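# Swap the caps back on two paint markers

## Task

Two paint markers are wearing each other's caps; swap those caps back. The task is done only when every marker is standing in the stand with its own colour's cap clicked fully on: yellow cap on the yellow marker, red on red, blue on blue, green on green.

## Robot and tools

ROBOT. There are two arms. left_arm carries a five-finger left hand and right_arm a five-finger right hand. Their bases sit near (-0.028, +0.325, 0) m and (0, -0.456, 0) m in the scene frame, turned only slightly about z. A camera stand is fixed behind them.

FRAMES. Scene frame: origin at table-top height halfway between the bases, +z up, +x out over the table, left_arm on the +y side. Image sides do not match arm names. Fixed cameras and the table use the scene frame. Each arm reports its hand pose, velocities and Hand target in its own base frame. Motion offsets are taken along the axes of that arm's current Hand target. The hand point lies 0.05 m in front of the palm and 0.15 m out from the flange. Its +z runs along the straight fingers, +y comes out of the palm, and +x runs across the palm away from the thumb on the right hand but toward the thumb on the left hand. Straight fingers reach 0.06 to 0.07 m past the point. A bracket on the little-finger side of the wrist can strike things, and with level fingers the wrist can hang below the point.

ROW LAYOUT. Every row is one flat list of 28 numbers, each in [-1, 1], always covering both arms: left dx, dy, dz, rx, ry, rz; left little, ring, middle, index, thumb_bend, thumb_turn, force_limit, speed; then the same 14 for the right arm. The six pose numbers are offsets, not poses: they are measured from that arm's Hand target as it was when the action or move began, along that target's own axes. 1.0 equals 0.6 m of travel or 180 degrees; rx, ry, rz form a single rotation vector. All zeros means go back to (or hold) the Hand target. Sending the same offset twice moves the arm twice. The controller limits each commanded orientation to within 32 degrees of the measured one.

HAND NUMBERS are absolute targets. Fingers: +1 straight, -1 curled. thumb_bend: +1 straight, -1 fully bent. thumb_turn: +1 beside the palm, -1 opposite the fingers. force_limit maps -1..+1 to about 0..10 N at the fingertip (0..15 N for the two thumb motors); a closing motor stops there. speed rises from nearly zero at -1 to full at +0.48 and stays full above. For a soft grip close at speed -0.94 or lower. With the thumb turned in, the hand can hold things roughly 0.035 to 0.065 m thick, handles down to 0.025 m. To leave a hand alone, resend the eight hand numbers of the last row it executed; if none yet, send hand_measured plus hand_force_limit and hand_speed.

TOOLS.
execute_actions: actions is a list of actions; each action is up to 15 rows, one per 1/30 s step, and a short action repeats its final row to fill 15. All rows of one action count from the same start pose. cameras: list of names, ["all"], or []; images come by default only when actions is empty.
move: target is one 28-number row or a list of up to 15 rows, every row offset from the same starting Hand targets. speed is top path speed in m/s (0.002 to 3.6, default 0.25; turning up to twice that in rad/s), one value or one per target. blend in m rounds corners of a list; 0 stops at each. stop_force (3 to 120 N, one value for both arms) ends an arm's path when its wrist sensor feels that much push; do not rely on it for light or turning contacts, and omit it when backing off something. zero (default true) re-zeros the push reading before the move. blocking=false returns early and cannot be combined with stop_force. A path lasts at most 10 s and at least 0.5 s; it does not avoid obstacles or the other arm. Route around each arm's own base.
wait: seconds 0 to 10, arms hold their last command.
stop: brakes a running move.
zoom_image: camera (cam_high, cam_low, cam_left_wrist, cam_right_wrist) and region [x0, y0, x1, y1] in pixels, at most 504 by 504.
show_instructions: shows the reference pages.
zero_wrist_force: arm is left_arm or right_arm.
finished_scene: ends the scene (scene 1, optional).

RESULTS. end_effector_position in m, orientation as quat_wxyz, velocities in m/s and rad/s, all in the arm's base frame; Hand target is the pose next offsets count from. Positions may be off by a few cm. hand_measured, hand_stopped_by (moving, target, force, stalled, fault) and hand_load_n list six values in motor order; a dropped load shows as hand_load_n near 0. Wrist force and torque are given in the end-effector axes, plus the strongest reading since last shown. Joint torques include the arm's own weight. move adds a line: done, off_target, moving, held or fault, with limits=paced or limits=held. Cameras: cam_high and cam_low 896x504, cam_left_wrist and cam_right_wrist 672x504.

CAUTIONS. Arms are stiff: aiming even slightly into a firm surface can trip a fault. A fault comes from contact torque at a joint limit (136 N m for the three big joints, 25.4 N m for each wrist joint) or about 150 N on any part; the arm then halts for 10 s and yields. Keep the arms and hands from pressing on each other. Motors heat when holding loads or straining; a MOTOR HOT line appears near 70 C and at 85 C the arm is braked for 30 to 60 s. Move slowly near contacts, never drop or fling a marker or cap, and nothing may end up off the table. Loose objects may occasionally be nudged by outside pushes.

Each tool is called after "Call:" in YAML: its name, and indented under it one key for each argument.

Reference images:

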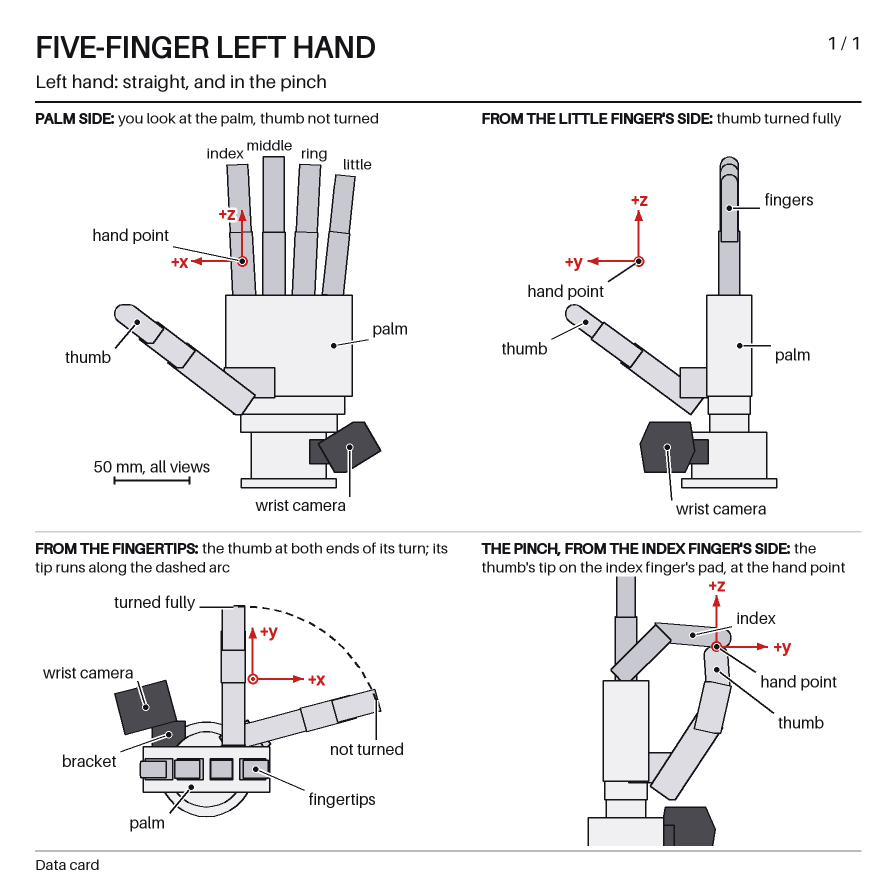

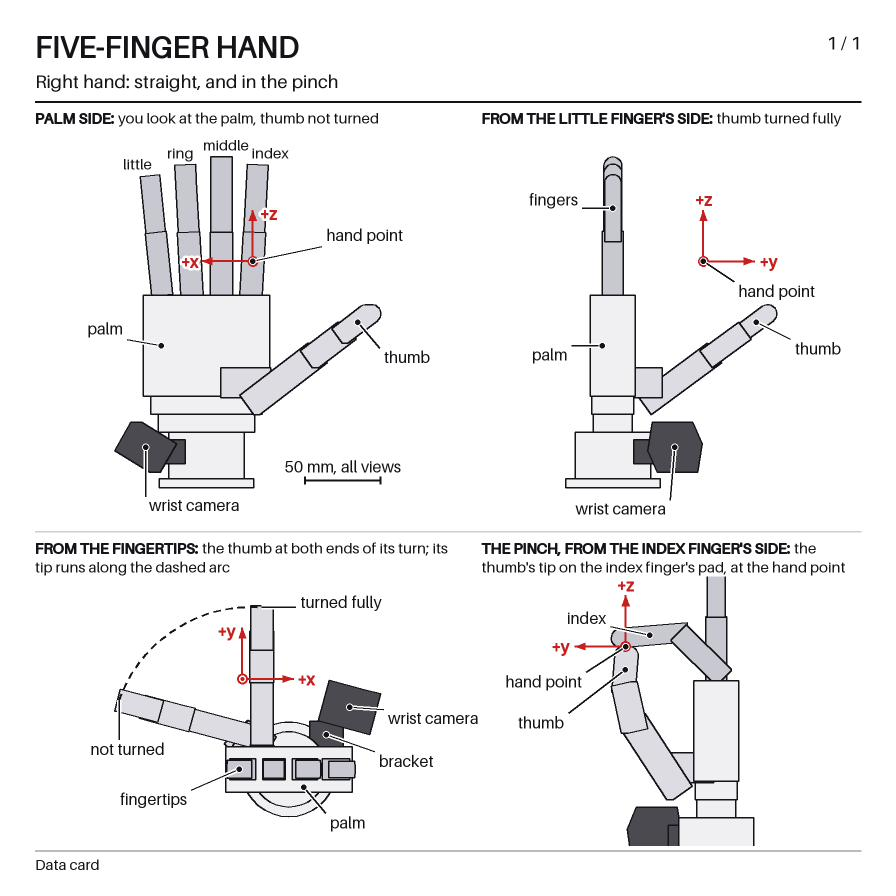

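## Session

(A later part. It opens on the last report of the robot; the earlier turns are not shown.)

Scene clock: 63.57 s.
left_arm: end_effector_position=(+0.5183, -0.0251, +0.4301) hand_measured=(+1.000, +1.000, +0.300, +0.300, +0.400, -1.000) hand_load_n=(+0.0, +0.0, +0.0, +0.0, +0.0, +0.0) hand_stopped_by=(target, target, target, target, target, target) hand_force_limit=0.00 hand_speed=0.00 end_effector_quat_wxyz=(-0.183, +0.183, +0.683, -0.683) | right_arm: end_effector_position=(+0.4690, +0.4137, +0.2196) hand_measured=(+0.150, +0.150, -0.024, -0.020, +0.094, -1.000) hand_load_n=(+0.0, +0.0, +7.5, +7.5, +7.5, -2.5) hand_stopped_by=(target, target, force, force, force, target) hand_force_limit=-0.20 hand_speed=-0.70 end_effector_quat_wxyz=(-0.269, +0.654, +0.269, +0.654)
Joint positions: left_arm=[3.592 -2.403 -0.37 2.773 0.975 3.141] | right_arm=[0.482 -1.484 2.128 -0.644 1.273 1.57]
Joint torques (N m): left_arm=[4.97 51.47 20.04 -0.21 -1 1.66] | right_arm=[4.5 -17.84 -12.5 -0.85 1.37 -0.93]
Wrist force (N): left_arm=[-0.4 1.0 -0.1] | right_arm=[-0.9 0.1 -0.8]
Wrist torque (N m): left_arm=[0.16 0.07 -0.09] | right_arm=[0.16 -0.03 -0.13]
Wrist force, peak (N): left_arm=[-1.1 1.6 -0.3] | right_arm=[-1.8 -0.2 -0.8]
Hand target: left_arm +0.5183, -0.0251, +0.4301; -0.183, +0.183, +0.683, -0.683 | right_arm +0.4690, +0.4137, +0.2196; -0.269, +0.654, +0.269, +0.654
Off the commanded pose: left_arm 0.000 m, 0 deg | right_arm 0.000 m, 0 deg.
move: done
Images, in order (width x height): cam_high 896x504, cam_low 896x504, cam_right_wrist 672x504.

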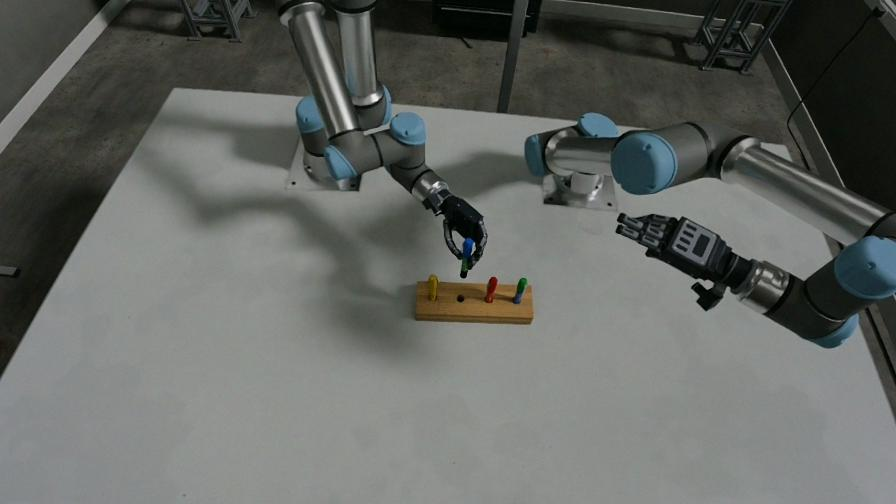

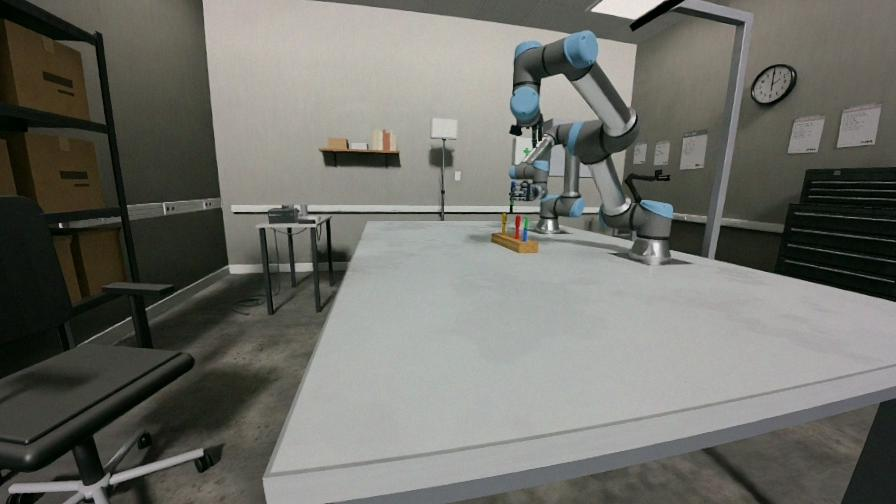

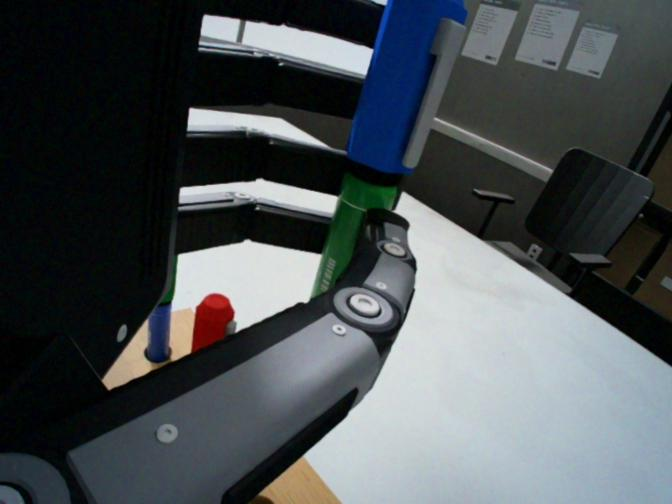

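Call:
move:
  target:
    - [-0.1597,0.1,0.4467,0,0,0,1,1,0.15,0.15,0.5,-1,0,0, 0,0,0,0,0,0,1,1,-0.2,-0.15,-0.05,-1,-0.2,-0.7]
  speed: 0.15
  cameras: ["all"]

Call:
zoom_image:
  camera: "cam_high"
  region: [400, 140, 560, 330]

Call:
zoom_image:
  camera: "cam_low"
  region: [470, 100, 590, 260]

Scene clock: 67.20 s.
left_arm: end_effector_position=(+0.4670, -0.3050, +0.3700) hand_measured=(+1.000, +1.000, +0.150, +0.150, +0.500, -1.000) hand_load_n=(+0.0, +0.0, +0.0, +0.0, +0.5, +0.0) hand_stopped_by=(target, target, target, target, target, target) hand_force_limit=0.00 hand_speed=0.00 end_effector_quat_wxyz=(-0.183, +0.183, +0.683, -0.683) | right_arm: end_effector_position=(+0.4690, +0.4137, +0.2196) hand_measured=(+1.000, +1.000, -0.024, -0.020, +0.094, -1.000) hand_load_n=(+0.0, +0.0, +7.5, +7.0, +7.5, -2.5) hand_stopped_by=(target, target, force, force, force, target) hand_force_limit=-0.20 hand_speed=-0.70 end_effector_quat_wxyz=(-0.269, +0.654, +0.269, +0.654)
Joint positions: left_arm=[3.189 -2.118 -1.012 3.131 0.572 3.14] | right_arm=[0.482 -1.484 2.128 -0.644 1.273 1.57]
Joint torques (N m): left_arm=[2.82 30.88 30.1 -2.27 -0.05 -2.3] | right_arm=[-4.01 -12.7 -19.1 -0.49 -1.39 -0.88]
Wrist force (N): left_arm=[-0.8 0.5 -0.5] | right_arm=[-1.0 -0.2 -0.8]
Wrist torque (N m): left_arm=[0.09 0.14 -0.05] | right_arm=[0.12 -0.01 -0.15]
Wrist force, peak (N): left_arm=[-1.2 0.7 1.3] | right_arm=[-1.2 -0.2 -1.1]
Hand target: left_arm +0.4671, -0.3051, +0.3700; -0.183, +0.183, +0.683, -0.683 | right_arm +0.4690, +0.4137, +0.2196; -0.269, +0.654, +0.269, +0.654
Off the commanded pose: left_arm 0.000 m, 0 deg | right_arm 0.000 m, 0 deg.
move: done

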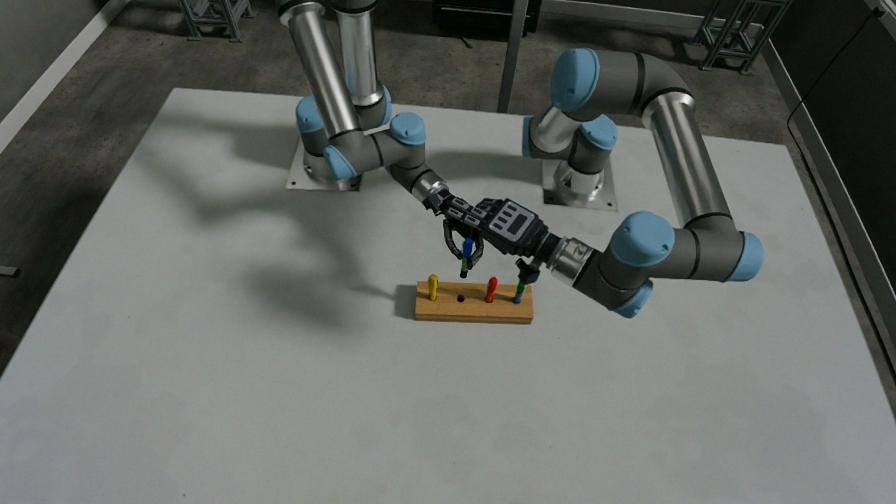

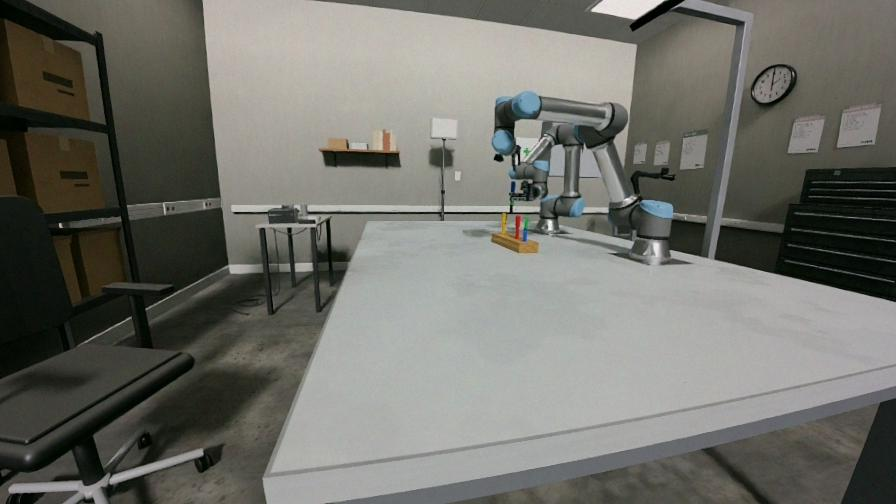

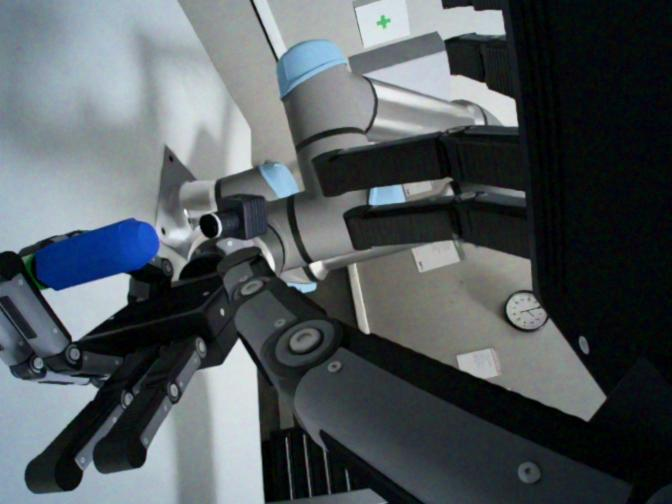

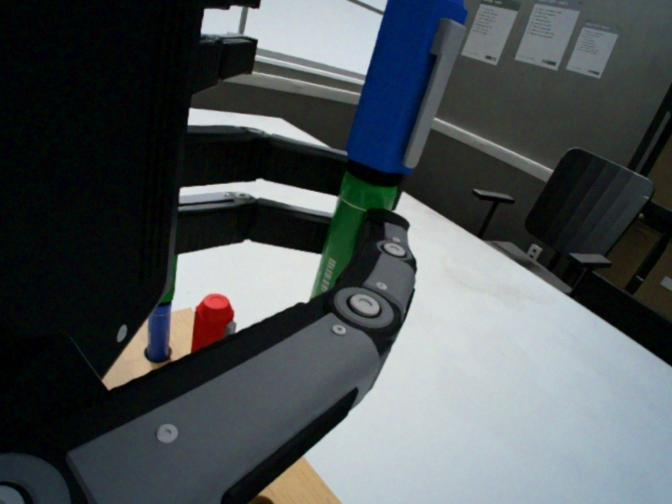

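Scaled by 2.653 from the camera's 896x504 image, which has a finer 1280x720 frame.

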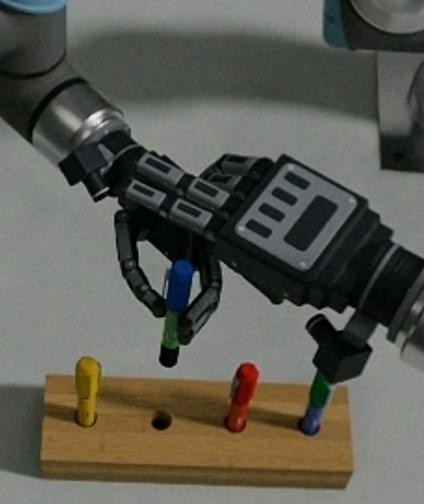

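Scaled by 3.150 from the camera's 896x504 image, which has a finer 1280x720 frame.

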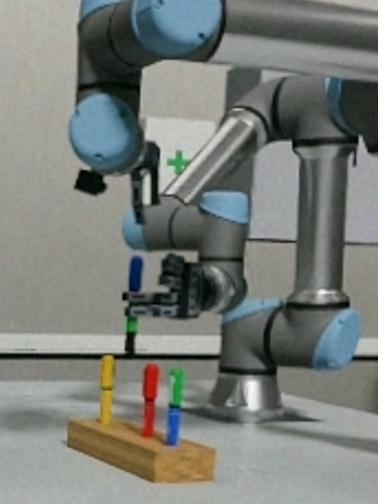

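Call:
move:
  target:
    - [-0.005,0,0.0583,0,0,0,1,1,0.15,0.15,0.5,-1,0,0, 0,0,0,0,0,0,1,1,-0.2,-0.15,-0.05,-1,-0.2,-0.7]
  speed: 0.1
  cameras: ["all"]

Call:
zoom_image:
  camera: "cam_low"
  region: [480, 130, 560, 230]

Call:
zoom_image:
  camera: "cam_high"
  region: [400, 140, 560, 330]

Scene clock: 68.50 s.
left_arm: end_effector_position=(+0.4521, -0.3369, +0.3700) hand_measured=(+1.000, +1.000, +0.150, +0.150, +0.500, -1.000) hand_load_n=(+0.0, +0.0, +0.0, +0.0, +0.0, +0.0) hand_stopped_by=(target, target, target, target, target, target) hand_force_limit=0.00 hand_speed=0.00 end_effector_quat_wxyz=(-0.183, +0.183, +0.683, -0.683) | right_arm: end_effector_position=(+0.4690, +0.4137, +0.2196) hand_measured=(+1.000, +1.000, -0.024, -0.020, +0.094, -1.000) hand_load_n=(+0.0, +0.0, +7.5, +7.0, +7.5, -2.5) hand_stopped_by=(target, target, force, force, force, target) hand_force_limit=-0.20 hand_speed=-0.70 end_effector_quat_wxyz=(-0.269, +0.654, +0.269, +0.654)
Joint positions: left_arm=[3.137 -2.094 -1.049 3.144 0.52 3.14] | right_arm=[0.482 -1.484 2.128 -0.644 1.273 1.57]
Joint torques (N m): left_arm=[10.5 30.28 30.74 -2.07 1.15 0.64] | right_arm=[-5.88 -13.38 -19.43 -1.18 -1.71 -0.71]
Wrist force (N): left_arm=[-0.8 0.3 -0.1] | right_arm=[-1.0 -0.1 -0.9]
Wrist torque (N m): left_arm=[0.03 0.15 -0.03] | right_arm=[0.14 -0.02 -0.14]
Wrist force, peak (N): left_arm=[-0.5 0.8 -1.0] | right_arm=[-1.2 -0.1 -0.8]
Hand target: left_arm +0.4522, -0.3369, +0.3700; -0.183, +0.183, +0.683, -0.683 | right_arm +0.4690, +0.4137, +0.2196; -0.269, +0.654, +0.269, +0.654
Off the commanded pose: left_arm 0.000 m, 0 deg | right_arm 0.000 m, 0 deg.
move: done

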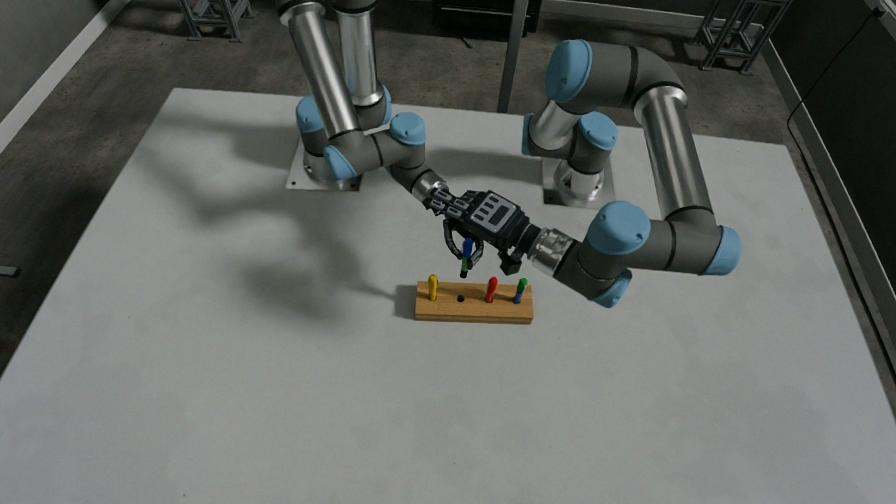

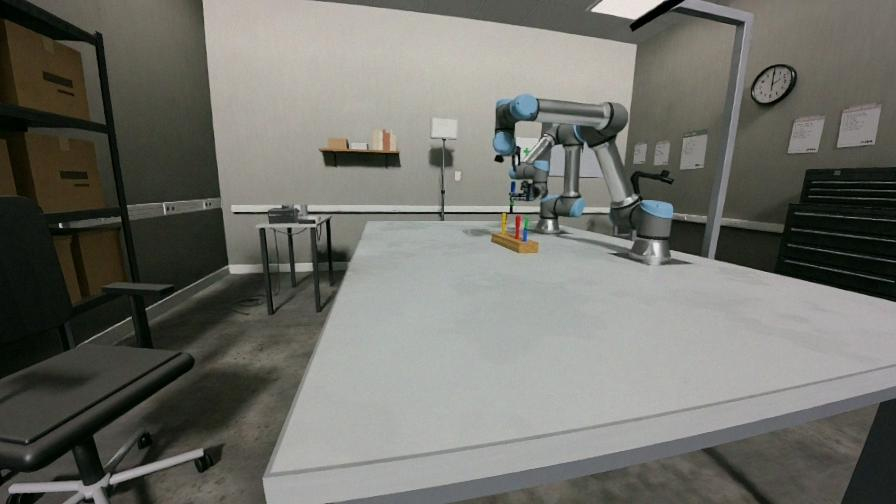

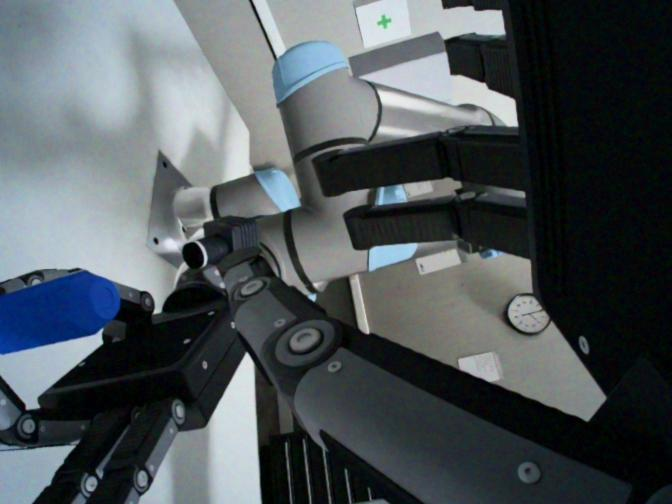

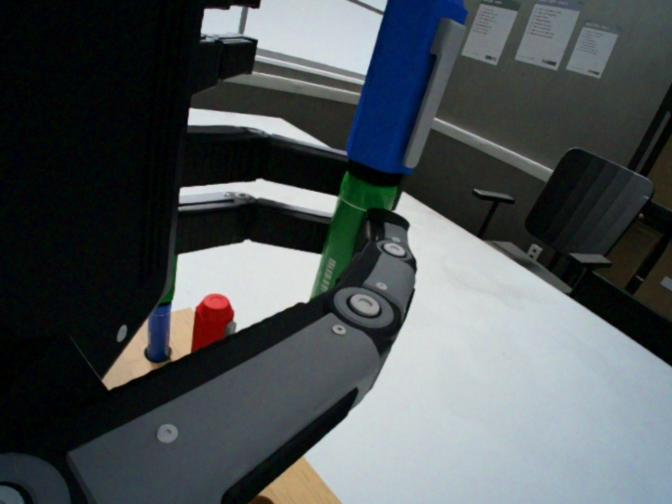

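Scaled by 5.040 from the camera's 896x504 image, which has a finer 1280x720 frame.

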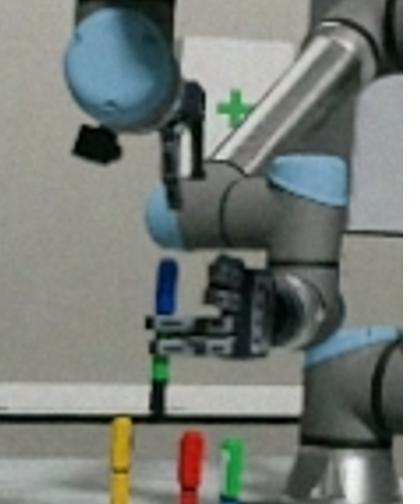

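Scaled by 2.653 from the camera's 896x504 image, which has a finer 1280x720 frame.

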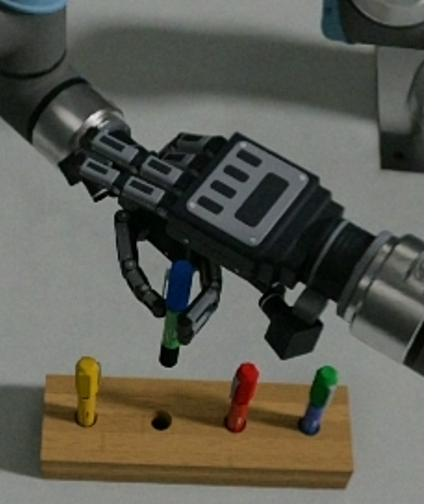

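Call:
move:
  target:
    - [0,0,0,0,0,0,1,1,0.15,0.15,0.3,-1,0,0, 0,0,0,0.1111,0,0,1,1,-0.2,-0.15,-0.05,-1,-0.2,-0.7]
  speed: 0.2
  cameras: ["all"]

Call:
zoom_image:
  camera: "cam_left_wrist"
  region: [0, 180, 260, 400]

Call:
zoom_image:
  camera: "cam_high"
  region: [400, 140, 560, 330]

Scene clock: 70.93 s.
left_arm: end_effector_position=(+0.4522, -0.3369, +0.3700) hand_measured=(+1.000, +1.000, +0.150, +0.150, +0.300, -1.000) hand_load_n=(+0.0, +0.0, +0.0, +0.0, +0.0, +0.0) hand_stopped_by=(target, target, target, target, target, target) hand_force_limit=0.00 hand_speed=0.00 end_effector_quat_wxyz=(-0.183, +0.183, +0.683, -0.683) | right_arm: end_effector_position=(+0.4691, +0.4137, +0.2195) hand_measured=(+1.000, +1.000, -0.024, -0.020, +0.094, -1.000) hand_load_n=(+0.0, +0.0, +7.5, +7.0, +7.5, -2.5) hand_stopped_by=(target, target, force, force, force, target) hand_force_limit=-0.20 hand_speed=-0.70 end_effector_quat_wxyz=(-0.378, +0.598, +0.378, +0.597)
Joint positions: left_arm=[3.138 -2.094 -1.049 3.144 0.52 3.14] | right_arm=[0.242 -1.485 2.13 -0.644 0.684 1.57]
Joint torques (N m): left_arm=[10.44 30.5 28.83 -1.82 -1 -2.59] | right_arm=[1.72 -33.08 -10.54 -0.69 -1.68 -0.67]
Wrist force (N): left_arm=[-0.6 0.2 -0.5] | right_arm=[-0.7 -0.2 -0.6]
Wrist torque (N m): left_arm=[0.04 0.11 -0.03] | right_arm=[0.11 -0.05 -0.05]
Wrist force, peak (N): left_arm=[-0.9 0.9 0.0] | right_arm=[-1.4 -0.2 -0.8]
Hand target: left_arm +0.4522, -0.3369, +0.3700; -0.183, +0.183, +0.683, -0.683 | right_arm +0.4690, +0.4137, +0.2196; -0.378, +0.598, +0.378, +0.597
Off the commanded pose: left_arm 0.000 m, 0 deg | right_arm 0.000 m, 0 deg.
move: done

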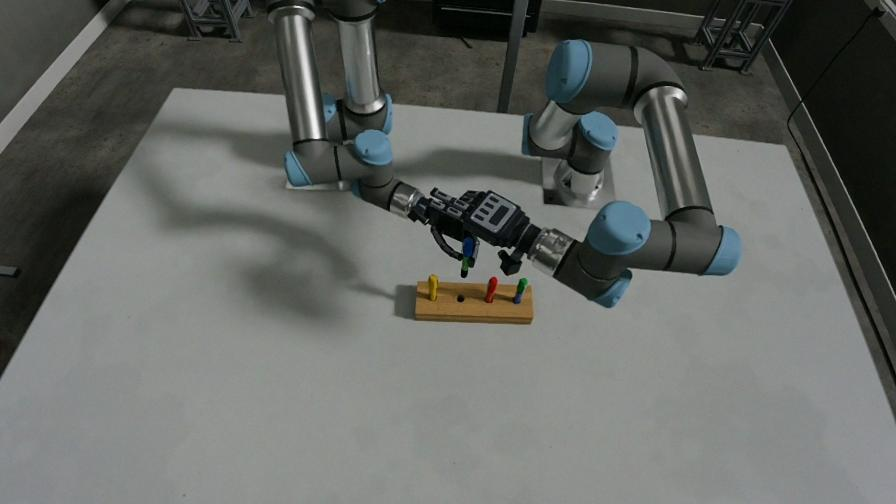

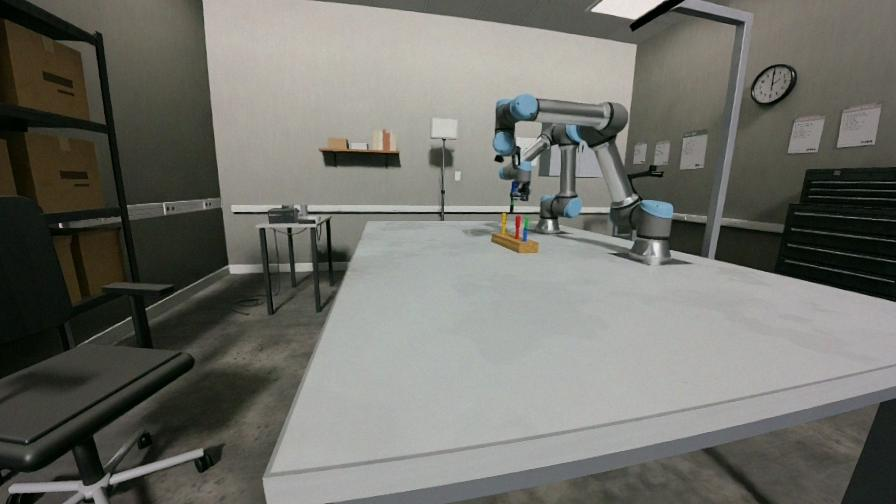

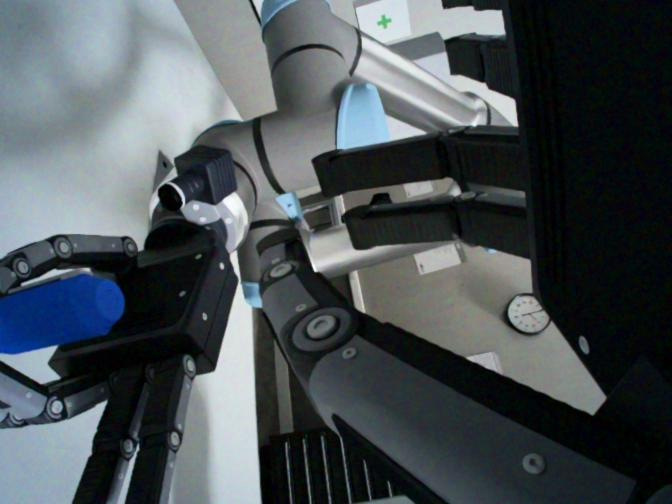

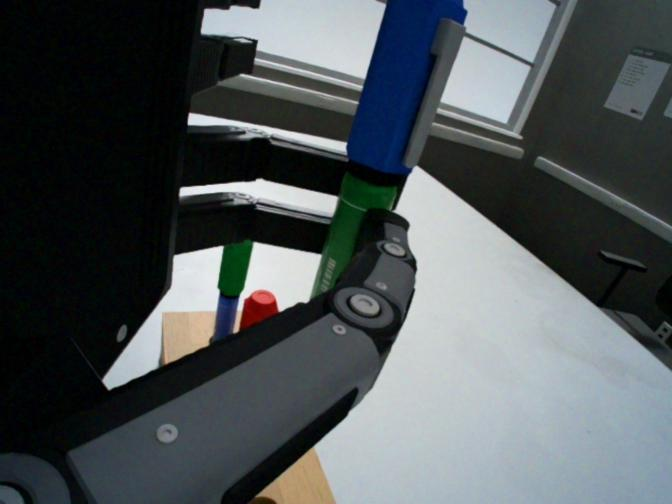

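Scaled by 1.938 from the camera's 672x504 image, which has a finer 960x720 frame.

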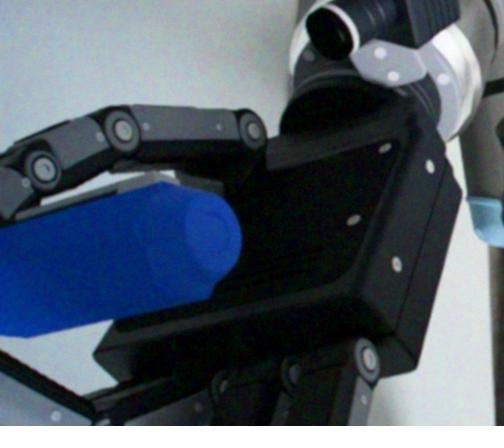

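Scaled by 2.653 from the camera's 896x504 image, which has a finer 1280x720 frame.

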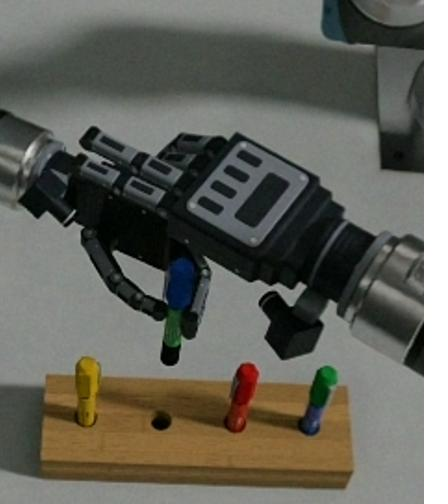

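Call:
move:
  target:
    - [0.0115,0.075,-0.0022,0,0,0.0194,1,1,0.15,0.15,0.3,-1,0,0, 0,0,0,0,0,0,1,1,-0.2,-0.15,-0.05,-1,-0.2,-0.7]
  speed: 0.1
  cameras: ["all"]

Call:
zoom_image:
  camera: "cam_left_wrist"
  region: [60, 130, 360, 400]

Call:
zoom_image:
  camera: "cam_low"
  region: [480, 130, 560, 230]

Scene clock: 72.47 s.
left_arm: end_effector_position=(+0.4468, -0.3322, +0.3251) hand_measured=(+1.000, +1.000, +0.150, +0.150, +0.300, -1.000) hand_load_n=(+0.0, +0.0, +0.0, +0.0, +0.0, +0.0) hand_stopped_by=(target, target, target, target, target, target) hand_force_limit=0.00 hand_speed=0.00 end_effector_quat_wxyz=(-0.163, +0.204, +0.677, -0.688) | right_arm: end_effector_position=(+0.4690, +0.4137, +0.2196) hand_measured=(+1.000, +1.000, -0.024, -0.020, +0.094, -1.000) hand_load_n=(+0.0, +0.0, +7.5, +7.0, +7.5, -2.0) hand_stopped_by=(target, target, force, force, force, target) hand_force_limit=-0.20 hand_speed=-0.70 end_effector_quat_wxyz=(-0.378, +0.598, +0.378, +0.597)
Joint positions: left_arm=[3.149 -2.075 -1.189 3.264 0.531 3.201] | right_arm=[0.242 -1.485 2.13 -0.644 0.684 1.57]
Joint torques (N m): left_arm=[-6.16 34.51 23.64 -1.25 -1.2 -2.42] | right_arm=[-3.59 -34.49 -9.73 -2.16 -0.94 0.27]
Wrist force (N): left_arm=[-0.9 0.7 -0.2] | right_arm=[-0.9 0.2 -0.7]
Wrist torque (N m): left_arm=[0.09 0.17 -0.02] | right_arm=[0.16 -0.04 -0.05]
Wrist force, peak (N): left_arm=[-0.8 1.5 -0.4] | right_arm=[-0.9 0.1 -0.9]
Hand target: left_arm +0.4468, -0.3322, +0.3250; -0.163, +0.204, +0.677, -0.688 | right_arm +0.4690, +0.4137, +0.2196; -0.378, +0.598, +0.378, +0.597
Off the commanded pose: left_arm 0.000 m, 0 deg | right_arm 0.000 m, 0 deg.
move: done

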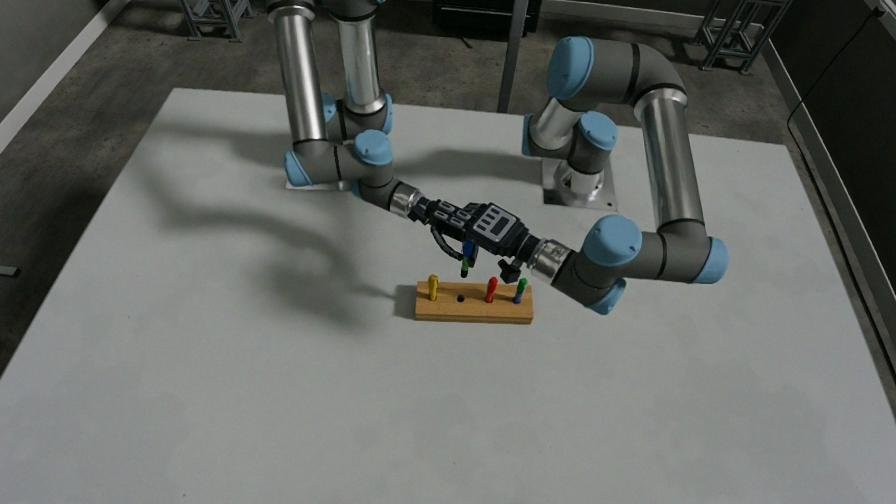

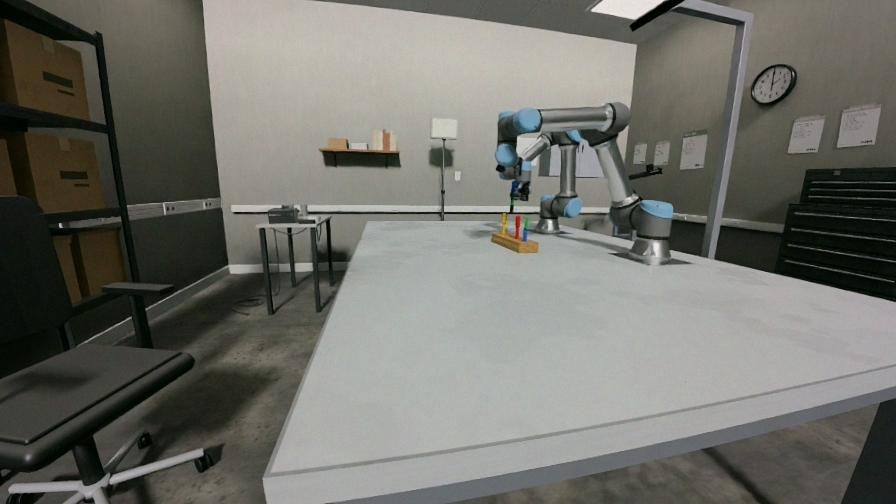

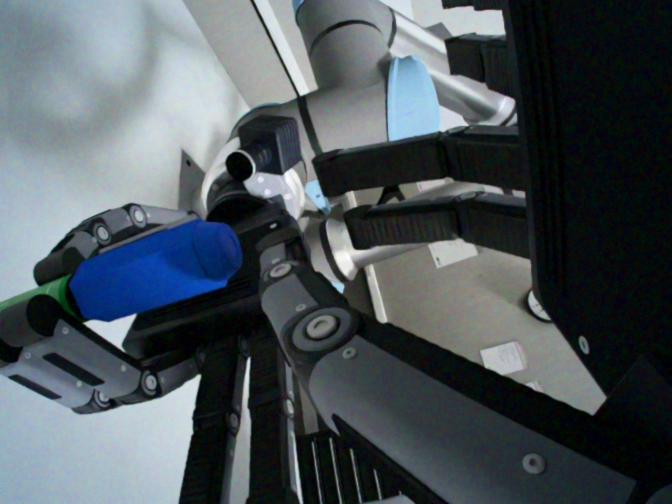

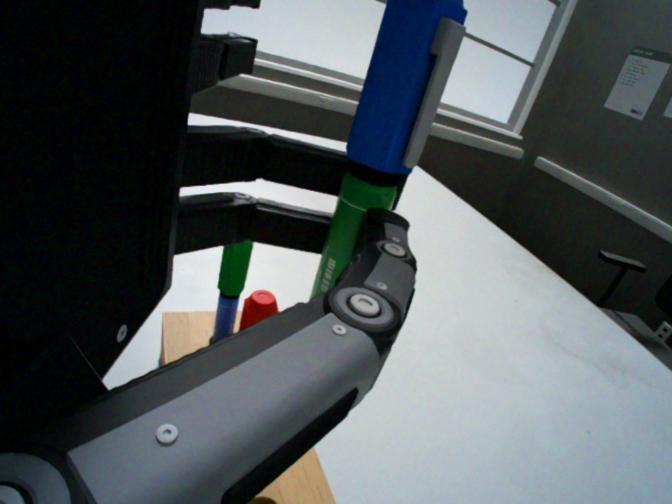

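Scaled by 1.680 from the camera's 672x504 image, which has a finer 960x720 frame.

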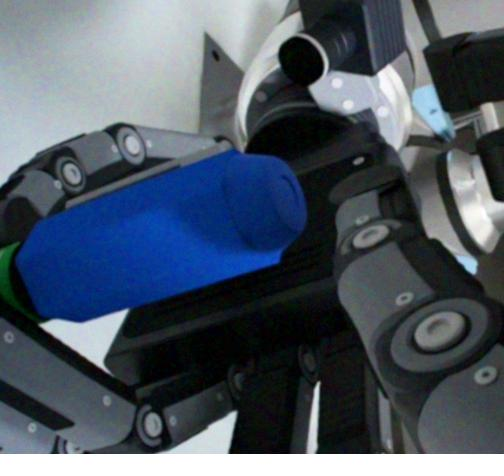

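Scaled by 5.040 from the camera's 896x504 image, which has a finer 1280x720 frame.

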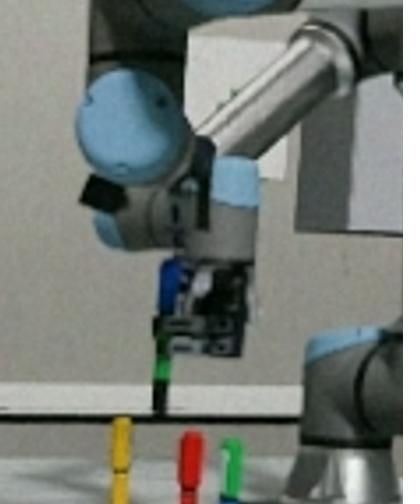

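Call:
move:
  target:
    - [0,0.0583,0.0025,0,0,0,1,1,0.15,0.15,0.3,-1,0,0, 0,0,0,0,0,0,1,1,-0.2,-0.15,-0.05,-1,-0.2,-0.7]
  speed: 0.06
  stop_force: 10
  cameras: ["all"]

Call:
zoom_image:
  camera: "cam_left_wrist"
  region: [130, 100, 430, 370]

Call:
zoom_image:
  camera: "cam_low"
  region: [480, 130, 560, 230]

Scene clock: 74.63 s.
left_arm: end_effector_position=(+0.4471, -0.3329, +0.3151) hand_measured=(+1.000, +1.000, +0.150, +0.150, +0.300, -1.000) hand_load_n=(+0.0, +0.0, +0.0, +0.0, -1.5, +0.0) hand_stopped_by=(target, target, target, target, target, target) hand_force_limit=0.00 hand_speed=0.00 end_effector_quat_wxyz=(-0.163, +0.204, +0.677, -0.688) | right_arm: end_effector_position=(+0.4690, +0.4137, +0.2196) hand_measured=(+1.000, +1.000, -0.024, -0.020, +0.094, -1.000) hand_load_n=(+0.0, +0.0, +7.5, +5.0, +8.0, +3.5) hand_stopped_by=(target, target, force, force, force, target) hand_force_limit=-0.20 hand_speed=-0.70 end_effector_quat_wxyz=(-0.378, +0.598, +0.378, +0.597)
Joint positions: left_arm=[3.147 -2.08 -1.208 3.287 0.53 3.201] | right_arm=[0.242 -1.485 2.13 -0.644 0.684 1.57]
Joint torques (N m): left_arm=[9.99 49.97 12.46 0.86 1.18 -2.57] | right_arm=[-4.04 -33.81 -23.7 -2.58 0.61 -0.31]
Wrist force (N): left_arm=[-0.2 -2.3 -0.8] | right_arm=[-2.7 0.4 -1.4]
Wrist torque (N m): left_arm=[0.00 0.11 0.04] | right_arm=[0.12 0.01 -0.04]
Wrist force, peak (N): left_arm=[-0.2 -13.9 -1.5] | right_arm=[-15.0 1.1 -2.1]
Hand target: left_arm +0.4471, -0.3329, +0.3151; -0.163, +0.204, +0.677, -0.688 (not the last commanded pose) | right_arm +0.4690, +0.4137, +0.2196; -0.378, +0.598, +0.378, +0.597
Off the commanded pose: left_arm 0.025 m, 0 deg | right_arm 0.000 m, 0 deg.
move: contact (left_arm)

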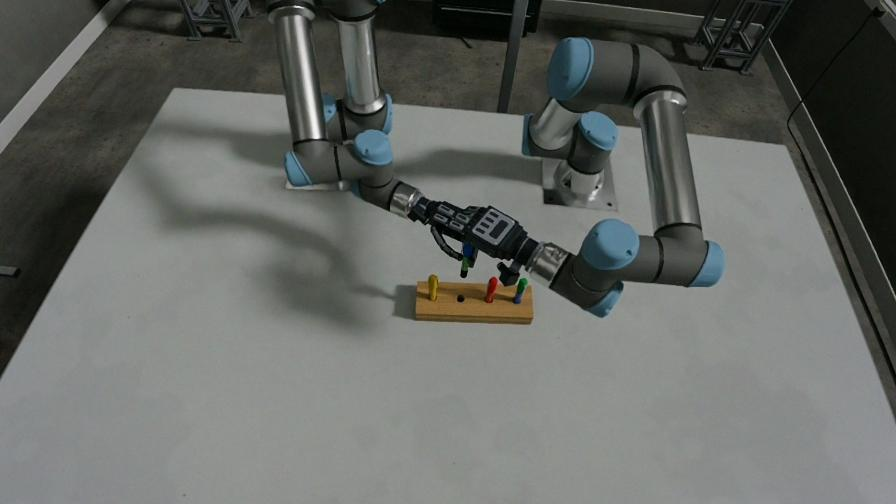

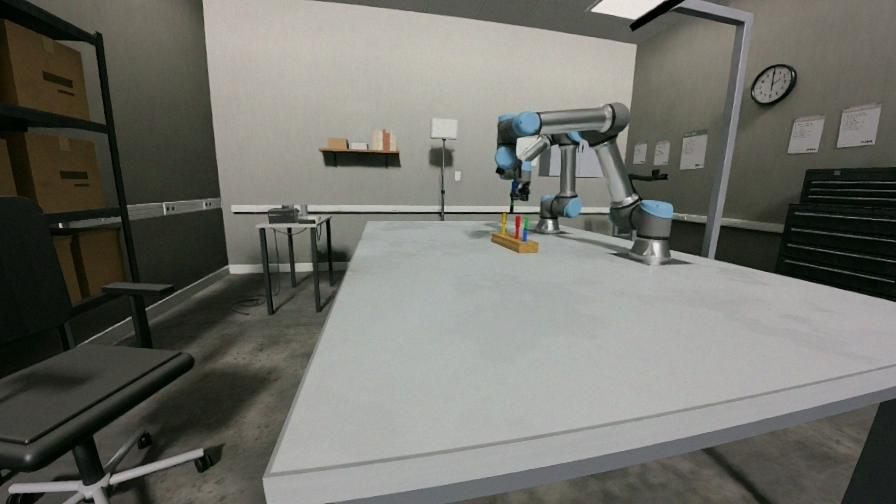

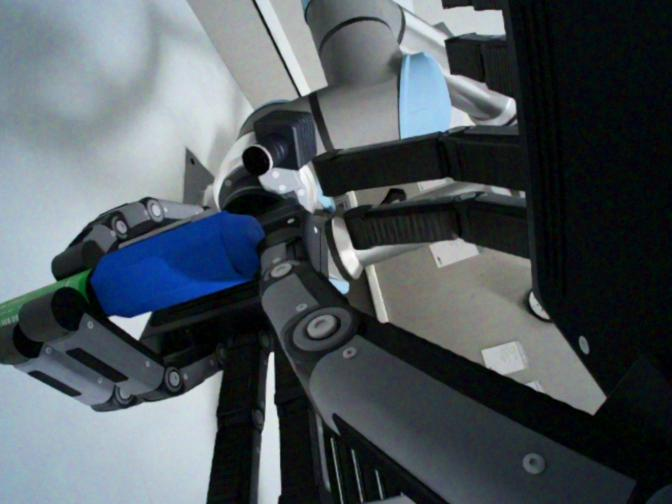

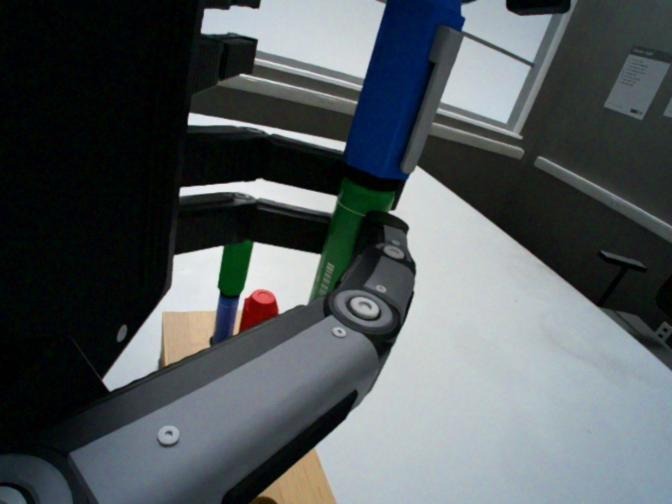

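Scaled by 1.680 from the camera's 672x504 image, which has a finer 960x720 frame.

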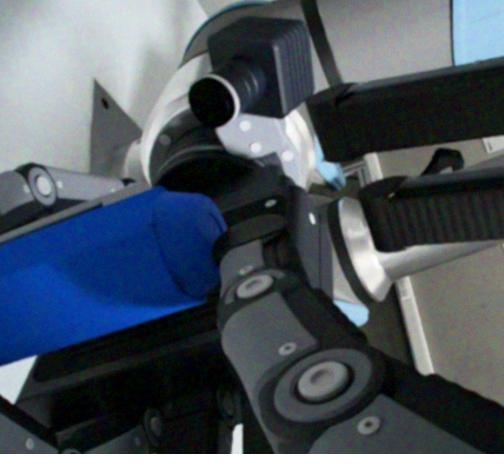

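Scaled by 5.040 from the camera's 896x504 image, which has a finer 1280x720 frame.

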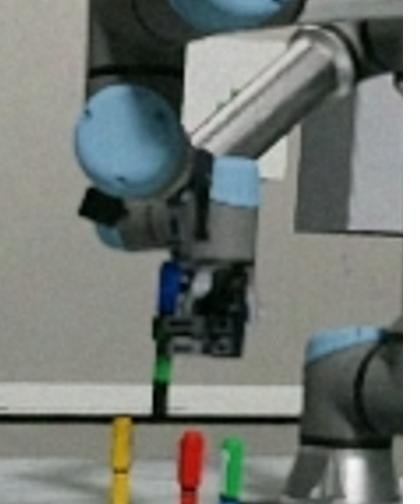

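Call:
move:
  target:
    - [0,-0.02,0,0,0,0,1,1,0.15,0.15,0.3,-1,0,0, 0,0,0,0,0,0,1,1,-0.2,-0.15,-0.05,-1,-0.2,-0.7]
    - [0,-0.02,-0.0083,0,0,0,1,1,0.15,0.15,0.6,-1,0,0, 0,0,0,0,0,0,1,1,-0.2,-0.15,-0.05,-1,-0.2,-0.7]
  speed: 0.08
  cameras: ["cam_left_wrist","cam_right_wrist"]

Call:
zoom_image:
  camera: "cam_left_wrist"
  region: [130, 100, 430, 370]

Scene clock: 77.03 s.
left_arm: end_effector_position=(+0.4490, -0.3282, +0.3271) hand_measured=(+1.000, +1.000, +0.150, +0.150, +0.600, -1.000) hand_load_n=(+0.0, +0.0, +0.0, +0.0, +0.0, +0.0) hand_stopped_by=(target, target, target, target, target, target) hand_force_limit=0.00 hand_speed=0.00 end_effector_quat_wxyz=(-0.163, +0.204, +0.677, -0.688) | right_arm: end_effector_position=(+0.4690, +0.4137, +0.2196) hand_measured=(+1.000, +1.000, -0.022, -0.020, +0.094, -1.000) hand_load_n=(+0.0, +0.0, +8.5, +4.0, +7.5, +2.5) hand_stopped_by=(target, target, force, force, force, target) hand_force_limit=-0.20 hand_speed=-0.70 end_effector_quat_wxyz=(-0.378, +0.598, +0.378, +0.597)
Joint positions: left_arm=[3.155 -2.078 -1.179 3.257 0.538 3.201] | right_arm=[0.242 -1.485 2.13 -0.644 0.684 1.57]
Joint torques (N m): left_arm=[-9.69 50.93 12.5 0.4 -0.93 2.25] | right_arm=[-5.22 -32.27 -14.71 -0.72 1.69 -1.33]
Wrist force (N): left_arm=[-0.6 0.7 -0.5] | right_arm=[-0.7 0.0 -0.9]
Wrist torque (N m): left_arm=[0.09 0.11 0.01] | right_arm=[0.14 -0.05 -0.05]
Wrist force, peak (N): left_arm=[-0.4 -2.7 -1.0] | right_arm=[-3.8 0.5 -1.3]
Hand target: left_arm +0.4490, -0.3282, +0.3271; -0.163, +0.204, +0.677, -0.688 | right_arm +0.4690, +0.4137, +0.2196; -0.378, +0.598, +0.378, +0.597
Off the commanded pose: left_arm 0.000 m, 0 deg | right_arm 0.000 m, 0 deg.
move: done
Images, in order (width x height): cam_left_wrist 672x504, cam_right_wrist 672x504.

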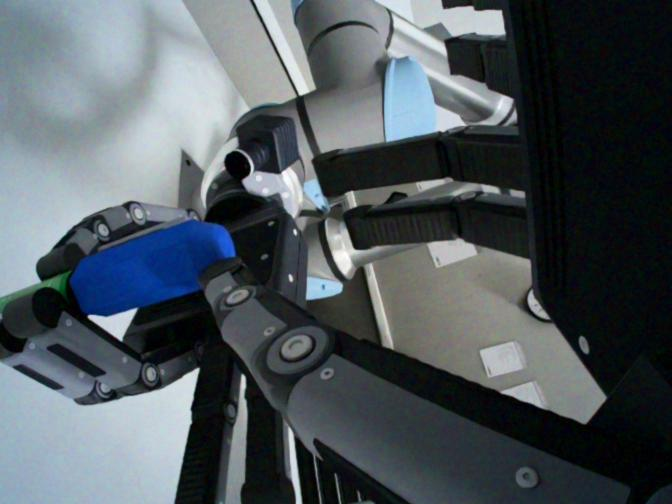

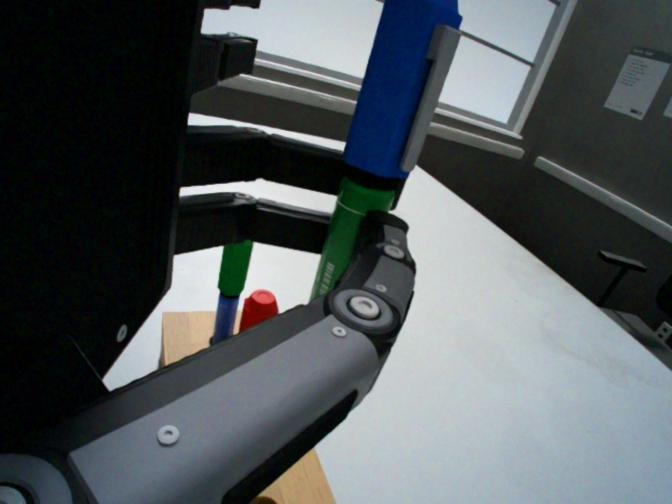

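Scaled by 1.680 from the camera's 672x504 image, which has a finer 960x720 frame.

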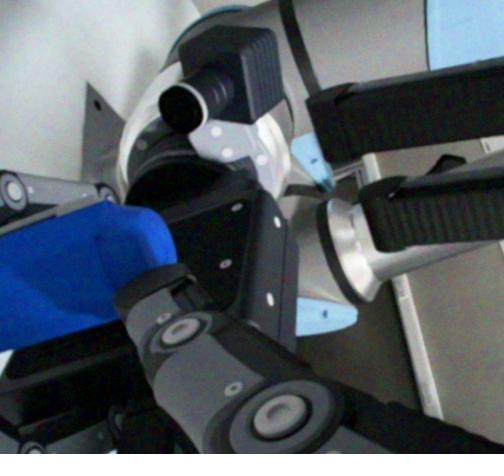

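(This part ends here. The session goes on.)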